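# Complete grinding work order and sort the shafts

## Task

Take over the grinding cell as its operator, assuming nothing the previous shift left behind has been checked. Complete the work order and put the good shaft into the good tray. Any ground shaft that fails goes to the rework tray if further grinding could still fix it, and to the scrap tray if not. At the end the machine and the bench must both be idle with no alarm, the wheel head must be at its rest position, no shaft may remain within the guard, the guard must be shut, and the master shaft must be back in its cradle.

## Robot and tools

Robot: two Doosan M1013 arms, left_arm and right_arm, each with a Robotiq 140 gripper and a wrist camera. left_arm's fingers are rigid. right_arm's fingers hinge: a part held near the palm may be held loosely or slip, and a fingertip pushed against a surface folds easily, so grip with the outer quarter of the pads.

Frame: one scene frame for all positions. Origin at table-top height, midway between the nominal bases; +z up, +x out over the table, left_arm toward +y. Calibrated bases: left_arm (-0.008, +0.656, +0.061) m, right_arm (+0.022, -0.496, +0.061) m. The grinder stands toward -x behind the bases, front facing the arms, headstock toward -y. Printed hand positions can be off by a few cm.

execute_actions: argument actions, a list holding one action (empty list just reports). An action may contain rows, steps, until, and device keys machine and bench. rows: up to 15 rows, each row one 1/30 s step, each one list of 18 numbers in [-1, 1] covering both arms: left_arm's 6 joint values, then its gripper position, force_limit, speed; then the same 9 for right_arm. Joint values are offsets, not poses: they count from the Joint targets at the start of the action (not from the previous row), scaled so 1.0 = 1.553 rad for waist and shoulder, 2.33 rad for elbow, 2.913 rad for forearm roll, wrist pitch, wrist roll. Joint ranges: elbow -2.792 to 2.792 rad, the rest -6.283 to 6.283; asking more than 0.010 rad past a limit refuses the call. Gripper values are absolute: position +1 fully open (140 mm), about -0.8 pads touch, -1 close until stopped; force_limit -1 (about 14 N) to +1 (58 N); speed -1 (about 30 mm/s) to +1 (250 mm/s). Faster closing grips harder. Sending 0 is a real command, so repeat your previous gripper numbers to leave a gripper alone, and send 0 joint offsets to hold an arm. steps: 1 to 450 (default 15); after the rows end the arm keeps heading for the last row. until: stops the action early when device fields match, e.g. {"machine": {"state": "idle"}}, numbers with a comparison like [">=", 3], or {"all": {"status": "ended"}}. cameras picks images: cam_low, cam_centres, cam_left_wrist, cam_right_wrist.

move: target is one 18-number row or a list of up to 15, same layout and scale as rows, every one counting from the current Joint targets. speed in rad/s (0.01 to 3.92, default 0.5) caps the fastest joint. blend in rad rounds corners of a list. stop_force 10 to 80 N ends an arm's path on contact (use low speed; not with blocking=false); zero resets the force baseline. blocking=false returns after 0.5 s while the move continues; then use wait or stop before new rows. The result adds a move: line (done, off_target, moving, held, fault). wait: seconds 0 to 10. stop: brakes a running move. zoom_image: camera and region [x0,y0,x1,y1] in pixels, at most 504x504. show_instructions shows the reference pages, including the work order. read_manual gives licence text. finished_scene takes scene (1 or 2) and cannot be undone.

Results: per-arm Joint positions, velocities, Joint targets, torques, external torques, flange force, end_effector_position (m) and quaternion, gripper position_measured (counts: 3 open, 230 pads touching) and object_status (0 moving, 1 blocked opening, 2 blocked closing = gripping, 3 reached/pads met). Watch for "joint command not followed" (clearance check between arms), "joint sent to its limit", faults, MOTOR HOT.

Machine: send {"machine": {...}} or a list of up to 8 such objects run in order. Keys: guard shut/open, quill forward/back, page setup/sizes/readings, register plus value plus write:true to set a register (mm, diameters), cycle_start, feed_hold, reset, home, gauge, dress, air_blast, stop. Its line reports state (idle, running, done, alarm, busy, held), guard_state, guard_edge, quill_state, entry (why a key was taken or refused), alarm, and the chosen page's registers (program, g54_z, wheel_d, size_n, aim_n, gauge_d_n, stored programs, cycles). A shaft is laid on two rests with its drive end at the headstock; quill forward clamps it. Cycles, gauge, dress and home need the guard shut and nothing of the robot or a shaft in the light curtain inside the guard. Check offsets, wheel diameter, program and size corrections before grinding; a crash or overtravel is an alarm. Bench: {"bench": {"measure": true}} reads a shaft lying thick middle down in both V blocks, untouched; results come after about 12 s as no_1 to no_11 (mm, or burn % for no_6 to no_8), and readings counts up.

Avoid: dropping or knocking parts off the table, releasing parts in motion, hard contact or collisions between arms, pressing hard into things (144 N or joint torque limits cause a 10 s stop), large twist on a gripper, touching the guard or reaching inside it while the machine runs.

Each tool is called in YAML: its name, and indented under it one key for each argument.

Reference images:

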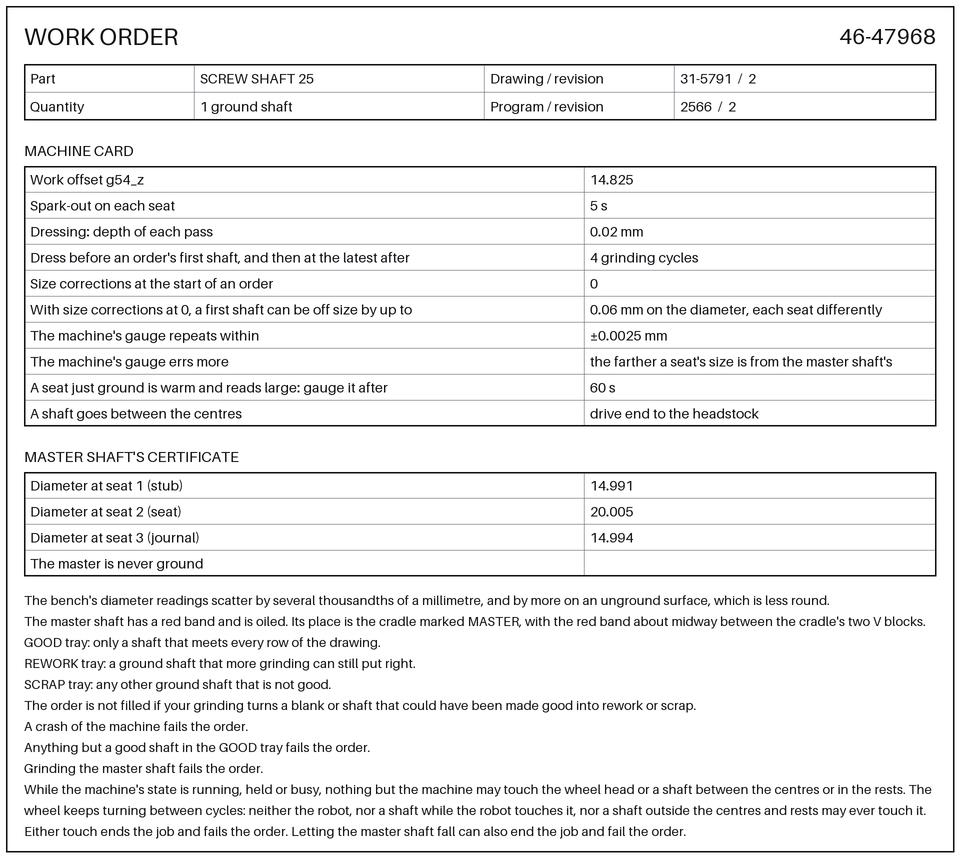

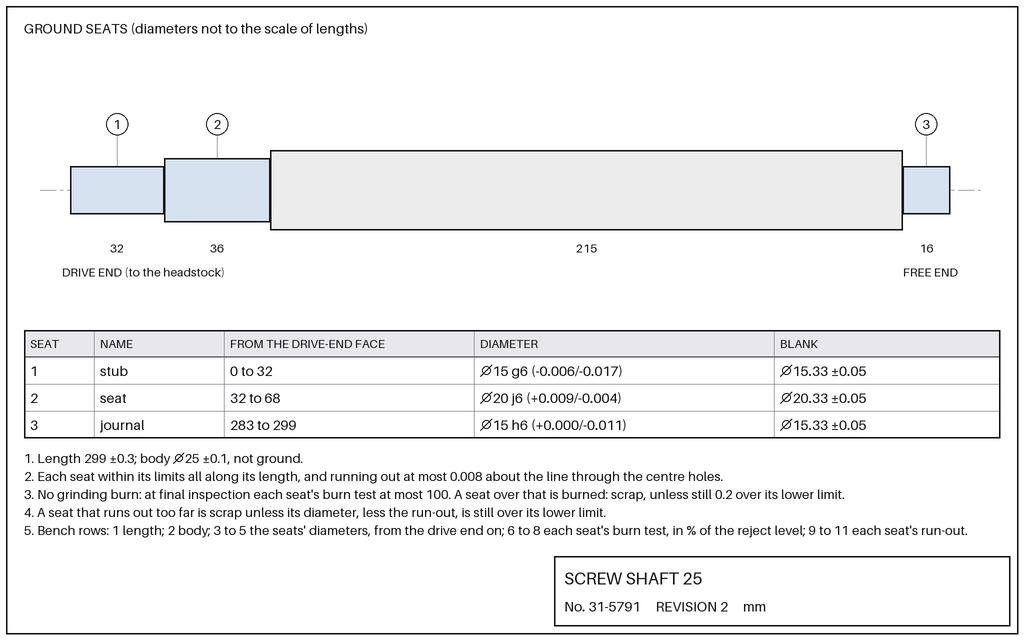

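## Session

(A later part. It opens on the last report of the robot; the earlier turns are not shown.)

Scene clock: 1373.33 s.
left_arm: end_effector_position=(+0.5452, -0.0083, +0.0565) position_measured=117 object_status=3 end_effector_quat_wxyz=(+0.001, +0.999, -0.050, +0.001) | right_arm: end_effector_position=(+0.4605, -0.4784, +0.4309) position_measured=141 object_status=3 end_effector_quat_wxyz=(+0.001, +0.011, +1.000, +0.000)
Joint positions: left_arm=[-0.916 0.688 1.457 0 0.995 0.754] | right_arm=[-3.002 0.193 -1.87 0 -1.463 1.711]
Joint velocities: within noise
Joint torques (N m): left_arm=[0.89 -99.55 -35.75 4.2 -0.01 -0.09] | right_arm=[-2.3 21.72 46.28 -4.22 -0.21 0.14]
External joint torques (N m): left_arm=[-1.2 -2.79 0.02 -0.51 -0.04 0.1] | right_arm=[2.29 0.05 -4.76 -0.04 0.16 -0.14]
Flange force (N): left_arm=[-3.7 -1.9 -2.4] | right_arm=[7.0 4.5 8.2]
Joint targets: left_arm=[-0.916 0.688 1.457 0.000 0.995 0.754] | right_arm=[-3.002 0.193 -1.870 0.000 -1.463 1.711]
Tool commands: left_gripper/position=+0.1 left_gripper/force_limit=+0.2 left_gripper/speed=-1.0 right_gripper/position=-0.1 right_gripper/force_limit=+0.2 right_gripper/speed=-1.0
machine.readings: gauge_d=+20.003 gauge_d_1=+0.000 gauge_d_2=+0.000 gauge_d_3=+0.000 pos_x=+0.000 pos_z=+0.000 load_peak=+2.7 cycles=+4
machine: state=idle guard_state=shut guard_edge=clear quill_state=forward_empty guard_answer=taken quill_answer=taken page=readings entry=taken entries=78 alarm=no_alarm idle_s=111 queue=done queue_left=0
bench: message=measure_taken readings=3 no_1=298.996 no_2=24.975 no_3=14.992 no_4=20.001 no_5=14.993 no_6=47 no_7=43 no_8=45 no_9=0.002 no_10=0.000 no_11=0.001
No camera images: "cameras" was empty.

move:
  target:
    - [0,-0.0212,-0.009,0,0.0192,0,0.1,0.2,-1,0,0,0,0,0,0,-0.1,0.2,-1]
    - [0,-0.0567,-0.0326,0,0.057,0,0.1,0.2,-1,0,0,0,0,0,0,-0.1,0.2,-1]
    - [0,-0.0992,-0.0914,0,0.127,0,0.1,0.2,-1,0,0,0,0,0,0,-0.1,0.2,-1]
    - [0.461,-0.3979,0.0571,0,0.1672,0,0.1,0.2,-1,0,0,0,0,0,0,-0.1,0.2,-1]
  speed: [0.1,0.4,0.6,1.0]
  blend: [0.02,0.04,0.08,0]
  cameras: ["cam_left_wrist"]

move:
  target: [0,0,0,0,0,0,0.1,0.2,-1,0.4391,-0.3342,0.0961,0,0.1006,0.2606,-0.1,0.2,-1]
  speed: 0.8
  cameras: ["cam_right_wrist"]

Scene clock: 1376.70 s.
left_arm: end_effector_position=(+0.5874, +0.5703, +0.4500) position_measured=117 object_status=3 end_effector_quat_wxyz=(+0.000, +0.953, +0.303, +0.000) | right_arm: end_effector_position=(+0.4605, -0.4784, +0.4309) position_measured=141 object_status=3 end_effector_quat_wxyz=(+0.001, +0.011, +1.000, +0.000)
Joint positions: left_arm=[-0.2 0.07 1.59 0 1.482 0.754] | right_arm=[-3.002 0.193 -1.87 0 -1.463 1.711]
Joint velocities: within noise
Joint torques (N m): left_arm=[0.66 -47.67 -42.85 4.91 -0.01 -0.07] | right_arm=[-1.71 21.5 46.34 -4.24 -0.17 0.15]
External joint torques (N m): left_arm=[-0.65 -2.07 0.47 -0.52 -0.03 0.07] | right_arm=[1.7 0.17 -4.93 -0.01 0.12 -0.15]
Flange force (N): left_arm=[-3.7 -2.2 0.5] | right_arm=[7.3 3.1 8.4]
Joint targets: left_arm=[-0.200 0.070 1.590 0.000 1.482 0.754] | right_arm=[-3.002 0.193 -1.870 0.000 -1.463 1.711]
machine.readings: gauge_d=+20.003 gauge_d_1=+0.000 gauge_d_2=+0.000 gauge_d_3=+0.000 pos_x=+0.000 pos_z=+0.000 load_peak=+2.7 cycles=+4
machine: state=idle guard_state=shut guard_edge=clear quill_state=forward_empty guard_answer=taken quill_answer=taken page=readings entry=taken entries=78 alarm=no_alarm idle_s=115 queue=done queue_left=0
bench: message=measure_taken readings=3 no_1=298.996 no_2=24.975 no_3=14.992 no_4=20.001 no_5=14.993 no_6=47 no_7=43 no_8=45 no_9=0.002 no_10=0.000 no_11=0.001
move: done
Images, in order (width x height): cam_left_wrist 672x504.

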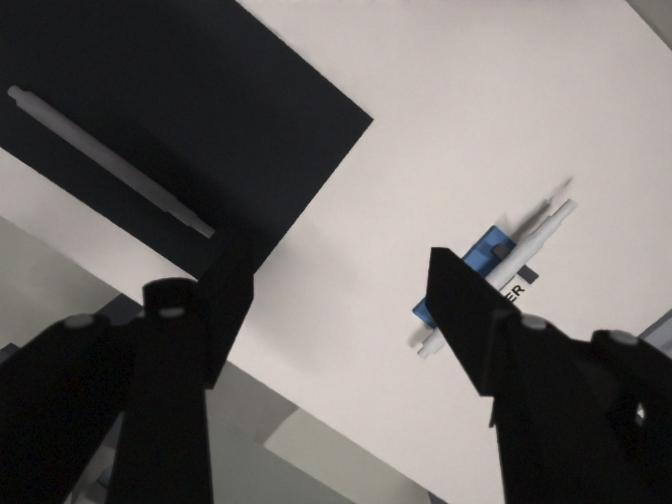

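Scene clock: 1378.30 s.
left_arm: end_effector_position=(+0.5873, +0.5704, +0.4500) position_measured=117 object_status=3 end_effector_quat_wxyz=(+0.000, +0.953, +0.303, +0.000) | right_arm: end_effector_position=(+0.5432, -0.0080, +0.2507) position_measured=141 object_status=3 end_effector_quat_wxyz=(+0.000, +0.049, +0.999, +0.000)
Joint positions: left_arm=[-0.2 0.07 1.59 0 1.482 0.754] | right_arm=[-2.32 -0.326 -1.646 0 -1.17 2.47]
Joint velocities: within noise
Joint torques (N m): left_arm=[1.08 -46.55 -42.85 4.87 -0.03 -0.06] | right_arm=[-2.8 68.59 42.91 -3.87 -0.21 0.19]
External joint torques (N m): left_arm=[-1.06 -3.23 0.48 -0.49 -0.01 0.06] | right_arm=[2.63 2.89 -4.61 -0.04 0.17 -0.19]
Flange force (N): left_arm=[-5.6 -3.0 0.4] | right_arm=[11.9 -8.3 3.4]
Joint targets: left_arm=[-0.200 0.070 1.590 0.000 1.482 0.754] | right_arm=[-2.320 -0.326 -1.646 0.000 -1.170 2.470]
machine.readings: gauge_d=+20.003 gauge_d_1=+0.000 gauge_d_2=+0.000 gauge_d_3=+0.000 pos_x=+0.000 pos_z=+0.000 load_peak=+2.7 cycles=+4
machine: state=idle guard_state=shut guard_edge=clear quill_state=forward_empty guard_answer=taken quill_answer=taken page=readings entry=taken entries=78 alarm=no_alarm idle_s=116 queue=done queue_left=0
bench: message=measure_taken readings=3 no_1=298.996 no_2=24.975 no_3=14.992 no_4=20.001 no_5=14.993 no_6=47 no_7=43 no_8=45 no_9=0.002 no_10=0.000 no_11=0.001
move: done
Images, in order (width x height): cam_right_wrist 672x504.

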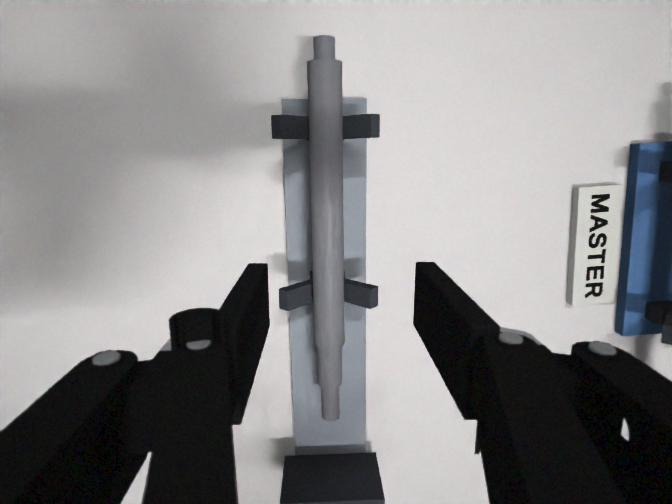

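move:
  target: [0,0,0,0,0,0,0.1,0.2,-1,0,-0.0901,-0.0592,0,0.0954,0.0003,-0.1,0.2,-1]
  speed: 0.2
  cameras: []

execute_actions:
  actions:
    - {"rows":[[0,0,0,0,0,0,0.1,0.2,-1,0,0,0,0,0,0,-1,0.2,-1]],"steps":80}
  cameras: ["cam_right_wrist"]

Scene clock: 1380.27 s.
left_arm: end_effector_position=(+0.5873, +0.5704, +0.4500) position_measured=117 object_status=3 end_effector_quat_wxyz=(+0.000, +0.953, +0.303, +0.000) | right_arm: end_effector_position=(+0.5434, -0.0077, +0.0843) position_measured=141 object_status=3 end_effector_quat_wxyz=(+0.000, +0.050, +0.999, +0.000)
Joint positions: left_arm=[-0.2 0.07 1.59 0 1.482 0.754] | right_arm=[-2.32 -0.466 -1.783 0 -0.892 2.471]
Joint velocities: within noise
Joint torques (N m): left_arm=[0.98 -46.64 -42.97 4.9 0.04 -0.06] | right_arm=[-2.06 77.38 37.02 -3.2 -0.11 0.1]
External joint torques (N m): left_arm=[-0.94 -3.16 0.6 -0.52 -0.08 0.06] | right_arm=[2.02 1.57 -4.57 -0.1 0.07 -0.1]
Flange force (N): left_arm=[-5.5 -3.2 0.7] | right_arm=[9.8 -7.1 1.2]
Joint targets: left_arm=[-0.200 0.070 1.590 0.000 1.482 0.754] | right_arm=[-2.320 -0.466 -1.784 0.000 -0.892 2.471]
machine.readings: gauge_d=+20.003 gauge_d_1=+0.000 gauge_d_2=+0.000 gauge_d_3=+0.000 pos_x=+0.000 pos_z=+0.000 load_peak=+2.7 cycles=+4
machine: state=idle guard_state=shut guard_edge=clear quill_state=forward_empty guard_answer=taken quill_answer=taken page=readings entry=taken entries=78 alarm=no_alarm idle_s=118 queue=done queue_left=0
bench: message=measure_taken readings=3 no_1=298.996 no_2=24.975 no_3=14.992 no_4=20.001 no_5=14.993 no_6=47 no_7=43 no_8=45 no_9=0.002 no_10=0.000 no_11=0.001
move: done
No camera images: "cameras" was empty.

Scene clock: 1383.13 s.
left_arm: end_effector_position=(+0.5873, +0.5704, +0.4500) position_measured=117 object_status=3 end_effector_quat_wxyz=(+0.000, +0.953, +0.303, +0.000) | right_arm: end_effector_position=(+0.5434, -0.0077, +0.0843) position_measured=195 object_status=2 end_effector_quat_wxyz=(+0.000, +0.050, +0.999, +0.000)
Joint positions: left_arm=[-0.2 0.07 1.59 0 1.482 0.754] | right_arm=[-2.32 -0.466 -1.784 0 -0.892 2.471]
Joint velocities: within noise
Joint torques (N m): left_arm=[1.02 -46.71 -42.98 4.91 0 -0.11] | right_arm=[-3.86 67.97 30.37 -3.31 -0.08 0.86]
External joint torques (N m): left_arm=[-1.03 -3.07 0.61 -0.53 -0.04 0.11] | right_arm=[3.98 10.61 1.87 0.03 0.02 -0.86]
Flange force (N): left_arm=[-5.5 -3.1 0.6] | right_arm=[9.8 -4.6 -12.1]
Joint targets: left_arm=[-0.200 0.070 1.590 0.000 1.482 0.754] | right_arm=[-2.320 -0.466 -1.784 0.000 -0.892 2.471]
machine.readings: gauge_d=+20.003 gauge_d_1=+0.000 gauge_d_2=+0.000 gauge_d_3=+0.000 pos_x=+0.000 pos_z=+0.000 load_peak=+2.7 cycles=+4
machine: state=idle guard_state=shut guard_edge=clear quill_state=forward_empty guard_answer=taken quill_answer=taken page=readings entry=taken entries=78 alarm=no_alarm idle_s=121 queue=done queue_left=0
bench: message=measure_taken readings=3 no_1=298.996 no_2=24.975 no_3=14.992 no_4=20.001 no_5=14.993 no_6=47 no_7=43 no_8=45 no_9=0.002 no_10=0.000 no_11=0.001
Images, in order (width x height): cam_right_wrist 672x504.

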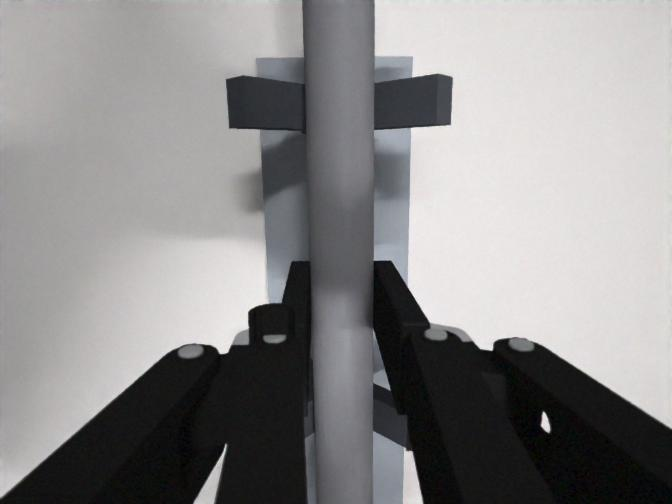

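move:
  target:
    - [0,0,0,0,0,0,0.1,0.2,-1,0,0.0901,0.0592,0,-0.0954,-0.0003,-1,0.2,-1]
    - [0,0,0,0,0,0,0.1,0.2,-1,-0.6106,0.2596,-0.0803,0,-0.0740,0.1792,-1,0.2,-1]
  speed: [0.3,0.8]
  blend: [0.04,0]
  cameras: ["cam_right_wrist","cam_low"]

Scene clock: 1386.33 s.
left_arm: end_effector_position=(+0.5873, +0.5704, +0.4500) position_measured=117 object_status=3 end_effector_quat_wxyz=(+0.000, +0.953, +0.303, +0.000) | right_arm: end_effector_position=(+0.5503, -0.6094, +0.2506) position_measured=195 object_status=2 end_effector_quat_wxyz=(+0.000, +0.707, +0.708, +0.000)
Joint positions: left_arm=[-0.2 0.07 1.59 0 1.482 0.754] | right_arm=[-3.268 -0.063 -1.971 0 -1.108 2.993]
Joint velocities: within noise
Joint torques (N m): left_arm=[1.03 -46.64 -42.79 4.92 -0.01 -0.1] | right_arm=[-1.93 46.8 46.92 -3.73 -0.15 0.15]
External joint torques (N m): left_arm=[-0.98 -3.14 0.44 -0.54 -0.03 0.1] | right_arm=[2.05 -3.19 -9.57 -0.05 0.14 -0.15]
Flange force (N): left_arm=[-5.3 -3.0 0.3] | right_arm=[5.8 -10.4 13.8]
Joint targets: left_arm=[-0.200 0.070 1.590 0.000 1.482 0.754] | right_arm=[-3.268 -0.063 -1.971 0.000 -1.108 2.993]
machine.readings: gauge_d=+20.003 gauge_d_1=+0.000 gauge_d_2=+0.000 gauge_d_3=+0.000 pos_x=+0.000 pos_z=+0.000 load_peak=+2.7 cycles=+4
machine: state=idle guard_state=shut guard_edge=clear quill_state=forward_empty guard_answer=taken quill_answer=taken page=readings entry=taken entries=78 alarm=no_alarm idle_s=124 queue=done queue_left=0
bench: message=measure_taken readings=3 no_1=298.996 no_2=24.975 no_3=14.992 no_4=20.001 no_5=14.993 no_6=47 no_7=43 no_8=45 no_9=0.002 no_10=0.000 no_11=0.001
move: done
Images, in order (width x height): cam_low 672x504, cam_right_wrist 672x504.

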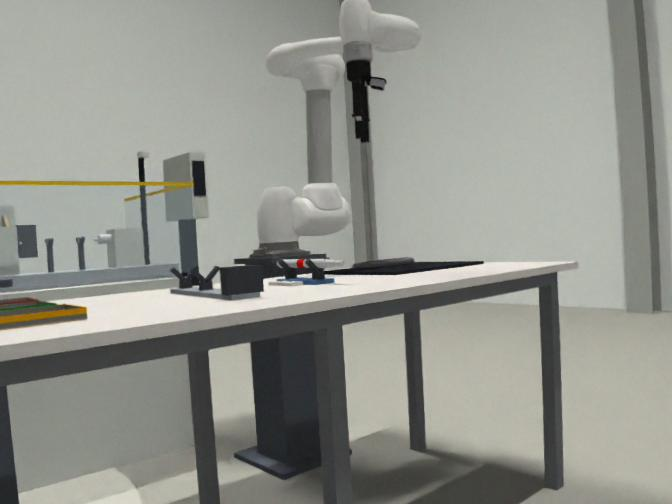

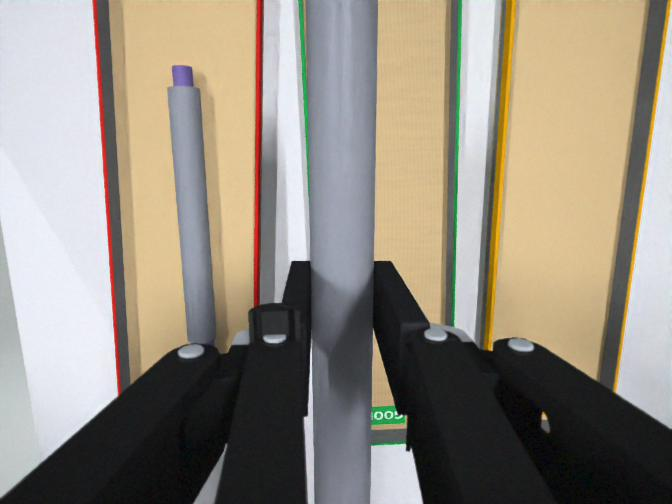

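zoom_image:
  camera: "cam_right_wrist"
  region: [84, 0, 504, 480]

Scaled by 1.050 from the camera's 672x504 image, which has a finer 960x720 frame.

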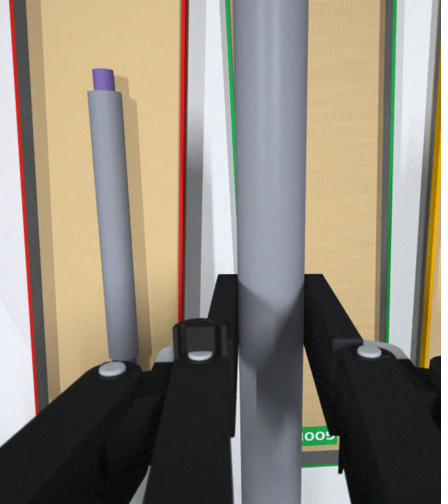

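zoom_image:
  camera: "cam_right_wrist"
  region: [90, 130, 190, 250]

zoom_image:
  camera: "cam_right_wrist"
  region: [290, 130, 490, 250]

Scaled by 4.200 from the camera's 672x504 image, which has a finer 960x720 frame.

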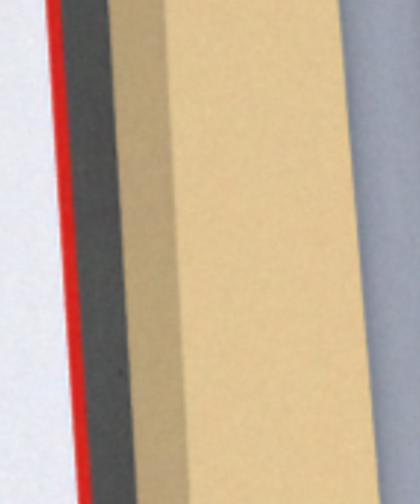

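Scaled by 2.520 from the camera's 672x504 image, which has a finer 960x720 frame.

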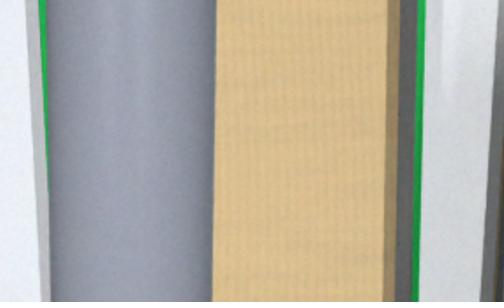

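move:
  target: [0,0,0,0,0,0,0.1,0.2,-1,0.0047,-0.0681,0.0082,0,0.0298,0.0025,-1,0.2,-1]
  speed: 0.2
  cameras: ["cam_right_wrist"]

Scene clock: 1388.93 s.
left_arm: end_effector_position=(+0.5873, +0.5704, +0.4500) position_measured=117 object_status=3 end_effector_quat_wxyz=(+0.000, +0.953, +0.303, +0.000) | right_arm: end_effector_position=(+0.5923, -0.6114, +0.2008) position_measured=195 object_status=2 end_effector_quat_wxyz=(+0.000, +0.707, +0.708, +0.000)
Joint positions: left_arm=[-0.2 0.07 1.59 0 1.482 0.754] | right_arm=[-3.261 -0.169 -1.952 0 -1.021 3]
Joint velocities: within noise
Joint torques (N m): left_arm=[0.87 -46.87 -42.81 4.91 0 -0.11] | right_arm=[-2.21 56.97 44.64 -3.57 -0.12 0.15]
External joint torques (N m): left_arm=[-0.99 -2.89 0.4 -0.53 -0.04 0.11] | right_arm=[2.19 -3.97 -9.06 -0.04 0.1 -0.15]
Flange force (N): left_arm=[-5.0 -2.7 0.3] | right_arm=[5.6 -9.8 12.8]
Joint targets: left_arm=[-0.200 0.070 1.590 0.000 1.482 0.754] | right_arm=[-3.261 -0.169 -1.952 0.000 -1.021 3.000]
machine.readings: gauge_d=+20.003 gauge_d_1=+0.000 gauge_d_2=+0.000 gauge_d_3=+0.000 pos_x=+0.000 pos_z=+0.000 load_peak=+2.7 cycles=+4
machine: state=idle guard_state=shut guard_edge=clear quill_state=forward_empty guard_answer=taken quill_answer=taken page=readings entry=taken entries=78 alarm=no_alarm idle_s=127 queue=done queue_left=0
bench: message=measure_taken readings=3 no_1=298.996 no_2=24.975 no_3=14.992 no_4=20.001 no_5=14.993 no_6=47 no_7=43 no_8=45 no_9=0.002 no_10=0.000 no_11=0.001
move: done
Images, in order (width x height): cam_right_wrist 672x504.

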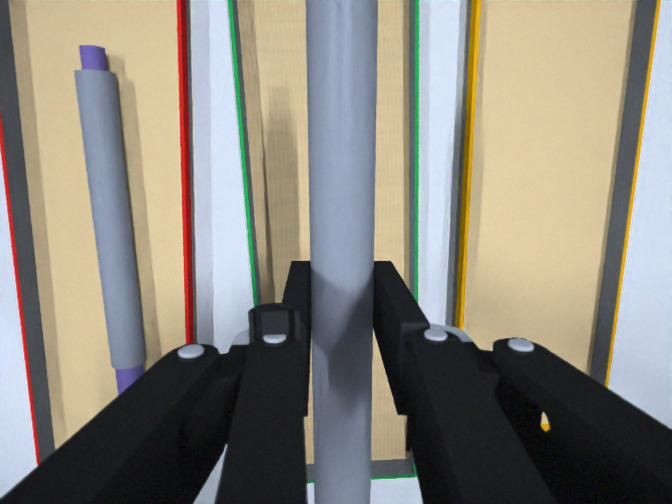

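move:
  target:
    - [0,0,0,0,0,0,0.1,0.2,-1,0,-0.0532,-0.0302,0,0.0526,0,-1,0.2,-1]
    - [0,0,0,0,0,0,0.1,0.2,-1,0,-0.0974,-0.0464,0,0.0890,0,-1,0.2,-1]
  speed: [0.2,0.15]
  blend: [0.02,0]
  cameras: ["cam_right_wrist"]

move:
  target: [0,0,0,0,0,0,0.1,0.2,-1,0,-0.0264,-0.0072,0,0.0199,0,-1,0.2,-1]
  speed: 0.03
  stop_force: 12
  cameras: ["cam_right_wrist"]

Scene clock: 1391.37 s.
left_arm: end_effector_position=(+0.5873, +0.5704, +0.4500) position_measured=117 object_status=3 end_effector_quat_wxyz=(+0.000, +0.953, +0.303, +0.000) | right_arm: end_effector_position=(+0.5924, -0.6114, +0.0655) position_measured=195 object_status=2 end_effector_quat_wxyz=(+0.000, +0.707, +0.708, +0.000)
Joint positions: left_arm=[-0.2 0.07 1.59 0 1.482 0.754] | right_arm=[-3.261 -0.32 -2.06 0 -0.762 3]
Joint velocities: within noise
Joint torques (N m): left_arm=[0.94 -46.77 -42.83 4.92 -0.01 -0.08] | right_arm=[-2.9 65.24 36.52 -2.86 -0.05 0.13]
External joint torques (N m): left_arm=[-0.79 -3.07 0.45 -0.53 -0.03 0.08] | right_arm=[2.83 -3.85 -7.74 -0.07 0.04 -0.13]
Flange force (N): left_arm=[-5.0 -3.1 0.4] | right_arm=[6.6 -9.0 9.8]
Joint targets: left_arm=[-0.200 0.070 1.590 0.000 1.482 0.754] | right_arm=[-3.261 -0.320 -2.060 0.000 -0.762 3.000]
machine.readings: gauge_d=+20.003 gauge_d_1=+0.000 gauge_d_2=+0.000 gauge_d_3=+0.000 pos_x=+0.000 pos_z=+0.000 load_peak=+2.7 cycles=+4
machine: state=idle guard_state=shut guard_edge=clear quill_state=forward_empty guard_answer=taken quill_answer=taken page=readings entry=taken entries=78 alarm=no_alarm idle_s=129 queue=done queue_left=0
bench: message=measure_taken readings=3 no_1=298.996 no_2=24.975 no_3=14.992 no_4=20.001 no_5=14.993 no_6=47 no_7=43 no_8=45 no_9=0.002 no_10=0.000 no_11=0.001
move: done
Images, in order (width x height): cam_right_wrist 672x504.

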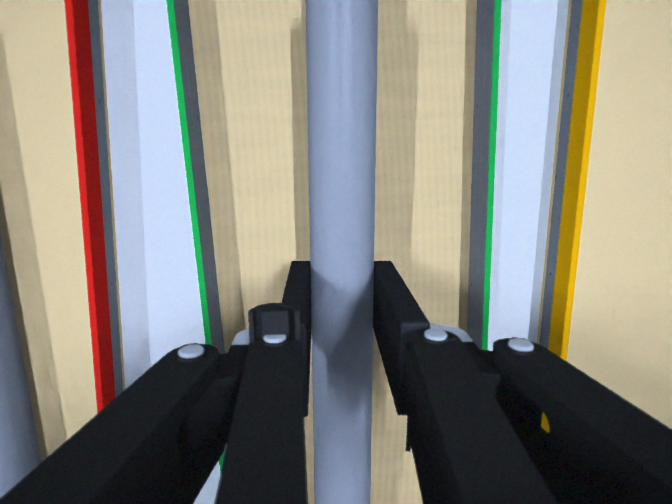

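Scene clock: 1393.40 s.
left_arm: end_effector_position=(+0.5873, +0.5704, +0.4500) position_measured=117 object_status=3 end_effector_quat_wxyz=(+0.000, +0.953, +0.303, +0.000) | right_arm: end_effector_position=(+0.5926, -0.6115, +0.0437) position_measured=195 object_status=2 end_effector_quat_wxyz=(+0.000, +0.707, +0.708, +0.000)
Joint positions: left_arm=[-0.2 0.07 1.59 0 1.482 0.754] | right_arm=[-3.261 -0.35 -2.072 0 -0.72 3]
Joint velocities: within noise
Joint torques (N m): left_arm=[0.86 -46.58 -42.8 4.89 0.01 -0.13] | right_arm=[-1.51 42.77 24.05 -2.78 2.96 0.1]
External joint torques (N m): left_arm=[-0.76 -3.22 0.44 -0.51 -0.05 0.13] | right_arm=[1.49 20.18 3.5 -0.02 -2.98 -0.1]
Flange force (N): left_arm=[-5.1 -3.4 0.4] | right_arm=[5.5 -15.1 -35.5]
Joint targets: left_arm=[-0.200 0.070 1.590 0.000 1.482 0.754] | right_arm=[-3.261 -0.350 -2.072 0.000 -0.720 3.000]
machine.readings: gauge_d=+20.003 gauge_d_1=+0.000 gauge_d_2=+0.000 gauge_d_3=+0.000 pos_x=+0.000 pos_z=+0.000 load_peak=+2.7 cycles=+4
machine: state=idle guard_state=shut guard_edge=clear quill_state=forward_empty guard_answer=taken quill_answer=taken page=readings entry=taken entries=78 alarm=no_alarm idle_s=131 queue=done queue_left=0
bench: message=measure_taken readings=3 no_1=298.996 no_2=24.975 no_3=14.992 no_4=20.001 no_5=14.993 no_6=47 no_7=43 no_8=45 no_9=0.002 no_10=0.000 no_11=0.001
move: contact (right_arm); right_arm: the wrist pitch is farthest, 0.016 rad from its target
Images, in order (width x height): cam_right_wrist 672x504.

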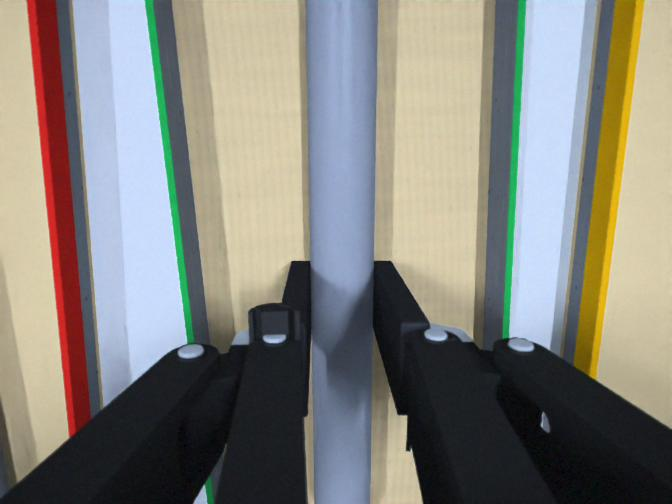

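execute_actions:
  actions:
    - {"rows":[[0,0,0,0,0,0,0.1,0.2,-1,0,0,0,0,0,0,-0.1,0.2,-1]],"steps":60}
  cameras: []

move:
  target:
    - [0,0,0,0,0,0,0.1,0.2,-1,0,0.0657,0.0228,0,-0.0563,0,-0.1,0.2,-1]
    - [0,0,0,0,0,0,0.1,0.2,-1,0,0.1850,0.0435,0,-0.1331,-0.0025,-0.1,0.2,-1]
  speed: [0.15,0.5]
  blend: [0.03,0]
  cameras: ["cam_right_wrist","cam_low"]

Scene clock: 1395.83 s.
left_arm: end_effector_position=(+0.5873, +0.5704, +0.4500) position_measured=117 object_status=3 end_effector_quat_wxyz=(+0.000, +0.953, +0.303, +0.000) | right_arm: end_effector_position=(+0.5926, -0.6115, +0.0437) position_measured=141 object_status=3 end_effector_quat_wxyz=(+0.000, +0.707, +0.708, +0.000)
Joint positions: left_arm=[-0.2 0.07 1.59 0 1.482 0.754] | right_arm=[-3.261 -0.35 -2.072 0 -0.72 3]
Joint velocities: within noise
Joint torques (N m): left_arm=[0.61 -46.86 -42.97 4.93 0.02 -0.09] | right_arm=[-2.1 61.8 31.25 -2.71 -0.14 0.14]
External joint torques (N m): left_arm=[-0.67 -2.89 0.61 -0.56 -0.06 0.09] | right_arm=[1.96 1.1 -3.93 -0.06 0.11 -0.14]
Flange force (N): left_arm=[-4.8 -3.3 0.7] | right_arm=[4.9 -8.3 0.8]
Joint targets: left_arm=[-0.200 0.070 1.590 0.000 1.482 0.754] | right_arm=[-3.261 -0.350 -2.072 0.000 -0.720 3.000]
machine.readings: gauge_d=+20.003 gauge_d_1=+0.000 gauge_d_2=+0.000 gauge_d_3=+0.000 pos_x=+0.000 pos_z=+0.000 load_peak=+2.7 cycles=+4
machine: state=idle guard_state=shut guard_edge=clear quill_state=forward_empty guard_answer=taken quill_answer=taken page=readings entry=taken entries=78 alarm=no_alarm idle_s=133 queue=done queue_left=0
bench: message=measure_taken readings=3 no_1=298.996 no_2=24.975 no_3=14.992 no_4=20.001 no_5=14.993 no_6=47 no_7=43 no_8=45 no_9=0.002 no_10=0.000 no_11=0.001
No camera images: "cameras" was empty.

Scene clock: 1397.80 s.
left_arm: end_effector_position=(+0.5873, +0.5704, +0.4500) position_measured=117 object_status=3 end_effector_quat_wxyz=(+0.000, +0.953, +0.303, +0.000) | right_arm: end_effector_position=(+0.5513, -0.6056, +0.2511) position_measured=141 object_status=3 end_effector_quat_wxyz=(+0.000, +0.704, +0.710, +0.000)
Joint positions: left_arm=[-0.2 0.07 1.59 0 1.482 0.754] | right_arm=[-3.261 -0.062 -1.97 0 -1.108 2.993]
Joint velocities: within noise
Joint torques (N m): left_arm=[0.62 -46.78 -42.73 4.92 0.01 -0.09] | right_arm=[-2.2 43.49 41.73 -3.78 -0.07 0.09]
External joint torques (N m): left_arm=[-0.71 -2.95 0.37 -0.54 -0.06 0.09] | right_arm=[2.16 0.18 -4.39 -0.02 0.07 -0.09]
Flange force (N): left_arm=[-4.7 -3.0 0.3] | right_arm=[5.4 -7.0 5.1]
Joint targets: left_arm=[-0.200 0.070 1.590 0.000 1.482 0.754] | right_arm=[-3.261 -0.062 -1.970 0.000 -1.108 2.993]
machine.readings: gauge_d=+20.003 gauge_d_1=+0.000 gauge_d_2=+0.000 gauge_d_3=+0.000 pos_x=+0.000 pos_z=+0.000 load_peak=+2.7 cycles=+4
machine: state=idle guard_state=shut guard_edge=clear quill_state=forward_empty guard_answer=taken quill_answer=taken page=readings entry=taken entries=78 alarm=no_alarm idle_s=135 queue=done queue_left=0
bench: message=measure_taken readings=3 no_1=298.996 no_2=24.975 no_3=14.992 no_4=20.001 no_5=14.993 no_6=47 no_7=43 no_8=45 no_9=0.002 no_10=0.000 no_11=0.001
move: done
Images, in order (width x height): cam_low 672x504, cam_right_wrist 672x504.

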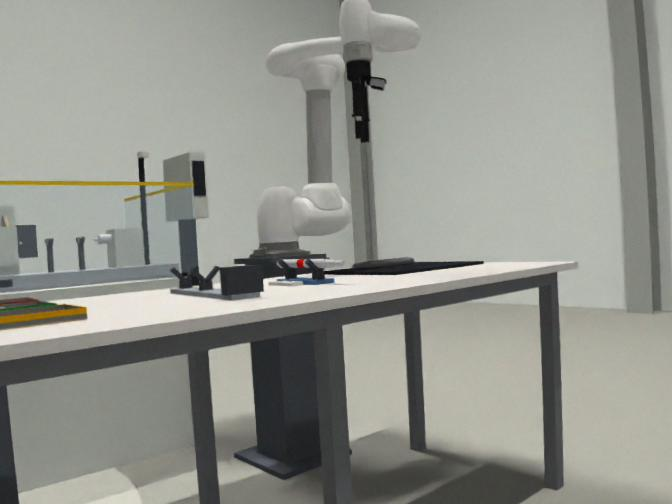

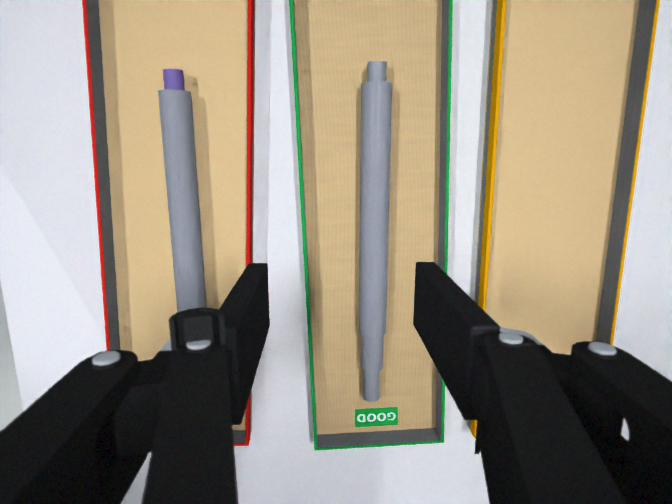

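finished_scene:
  scene: 1

The scene is finished: the task was done.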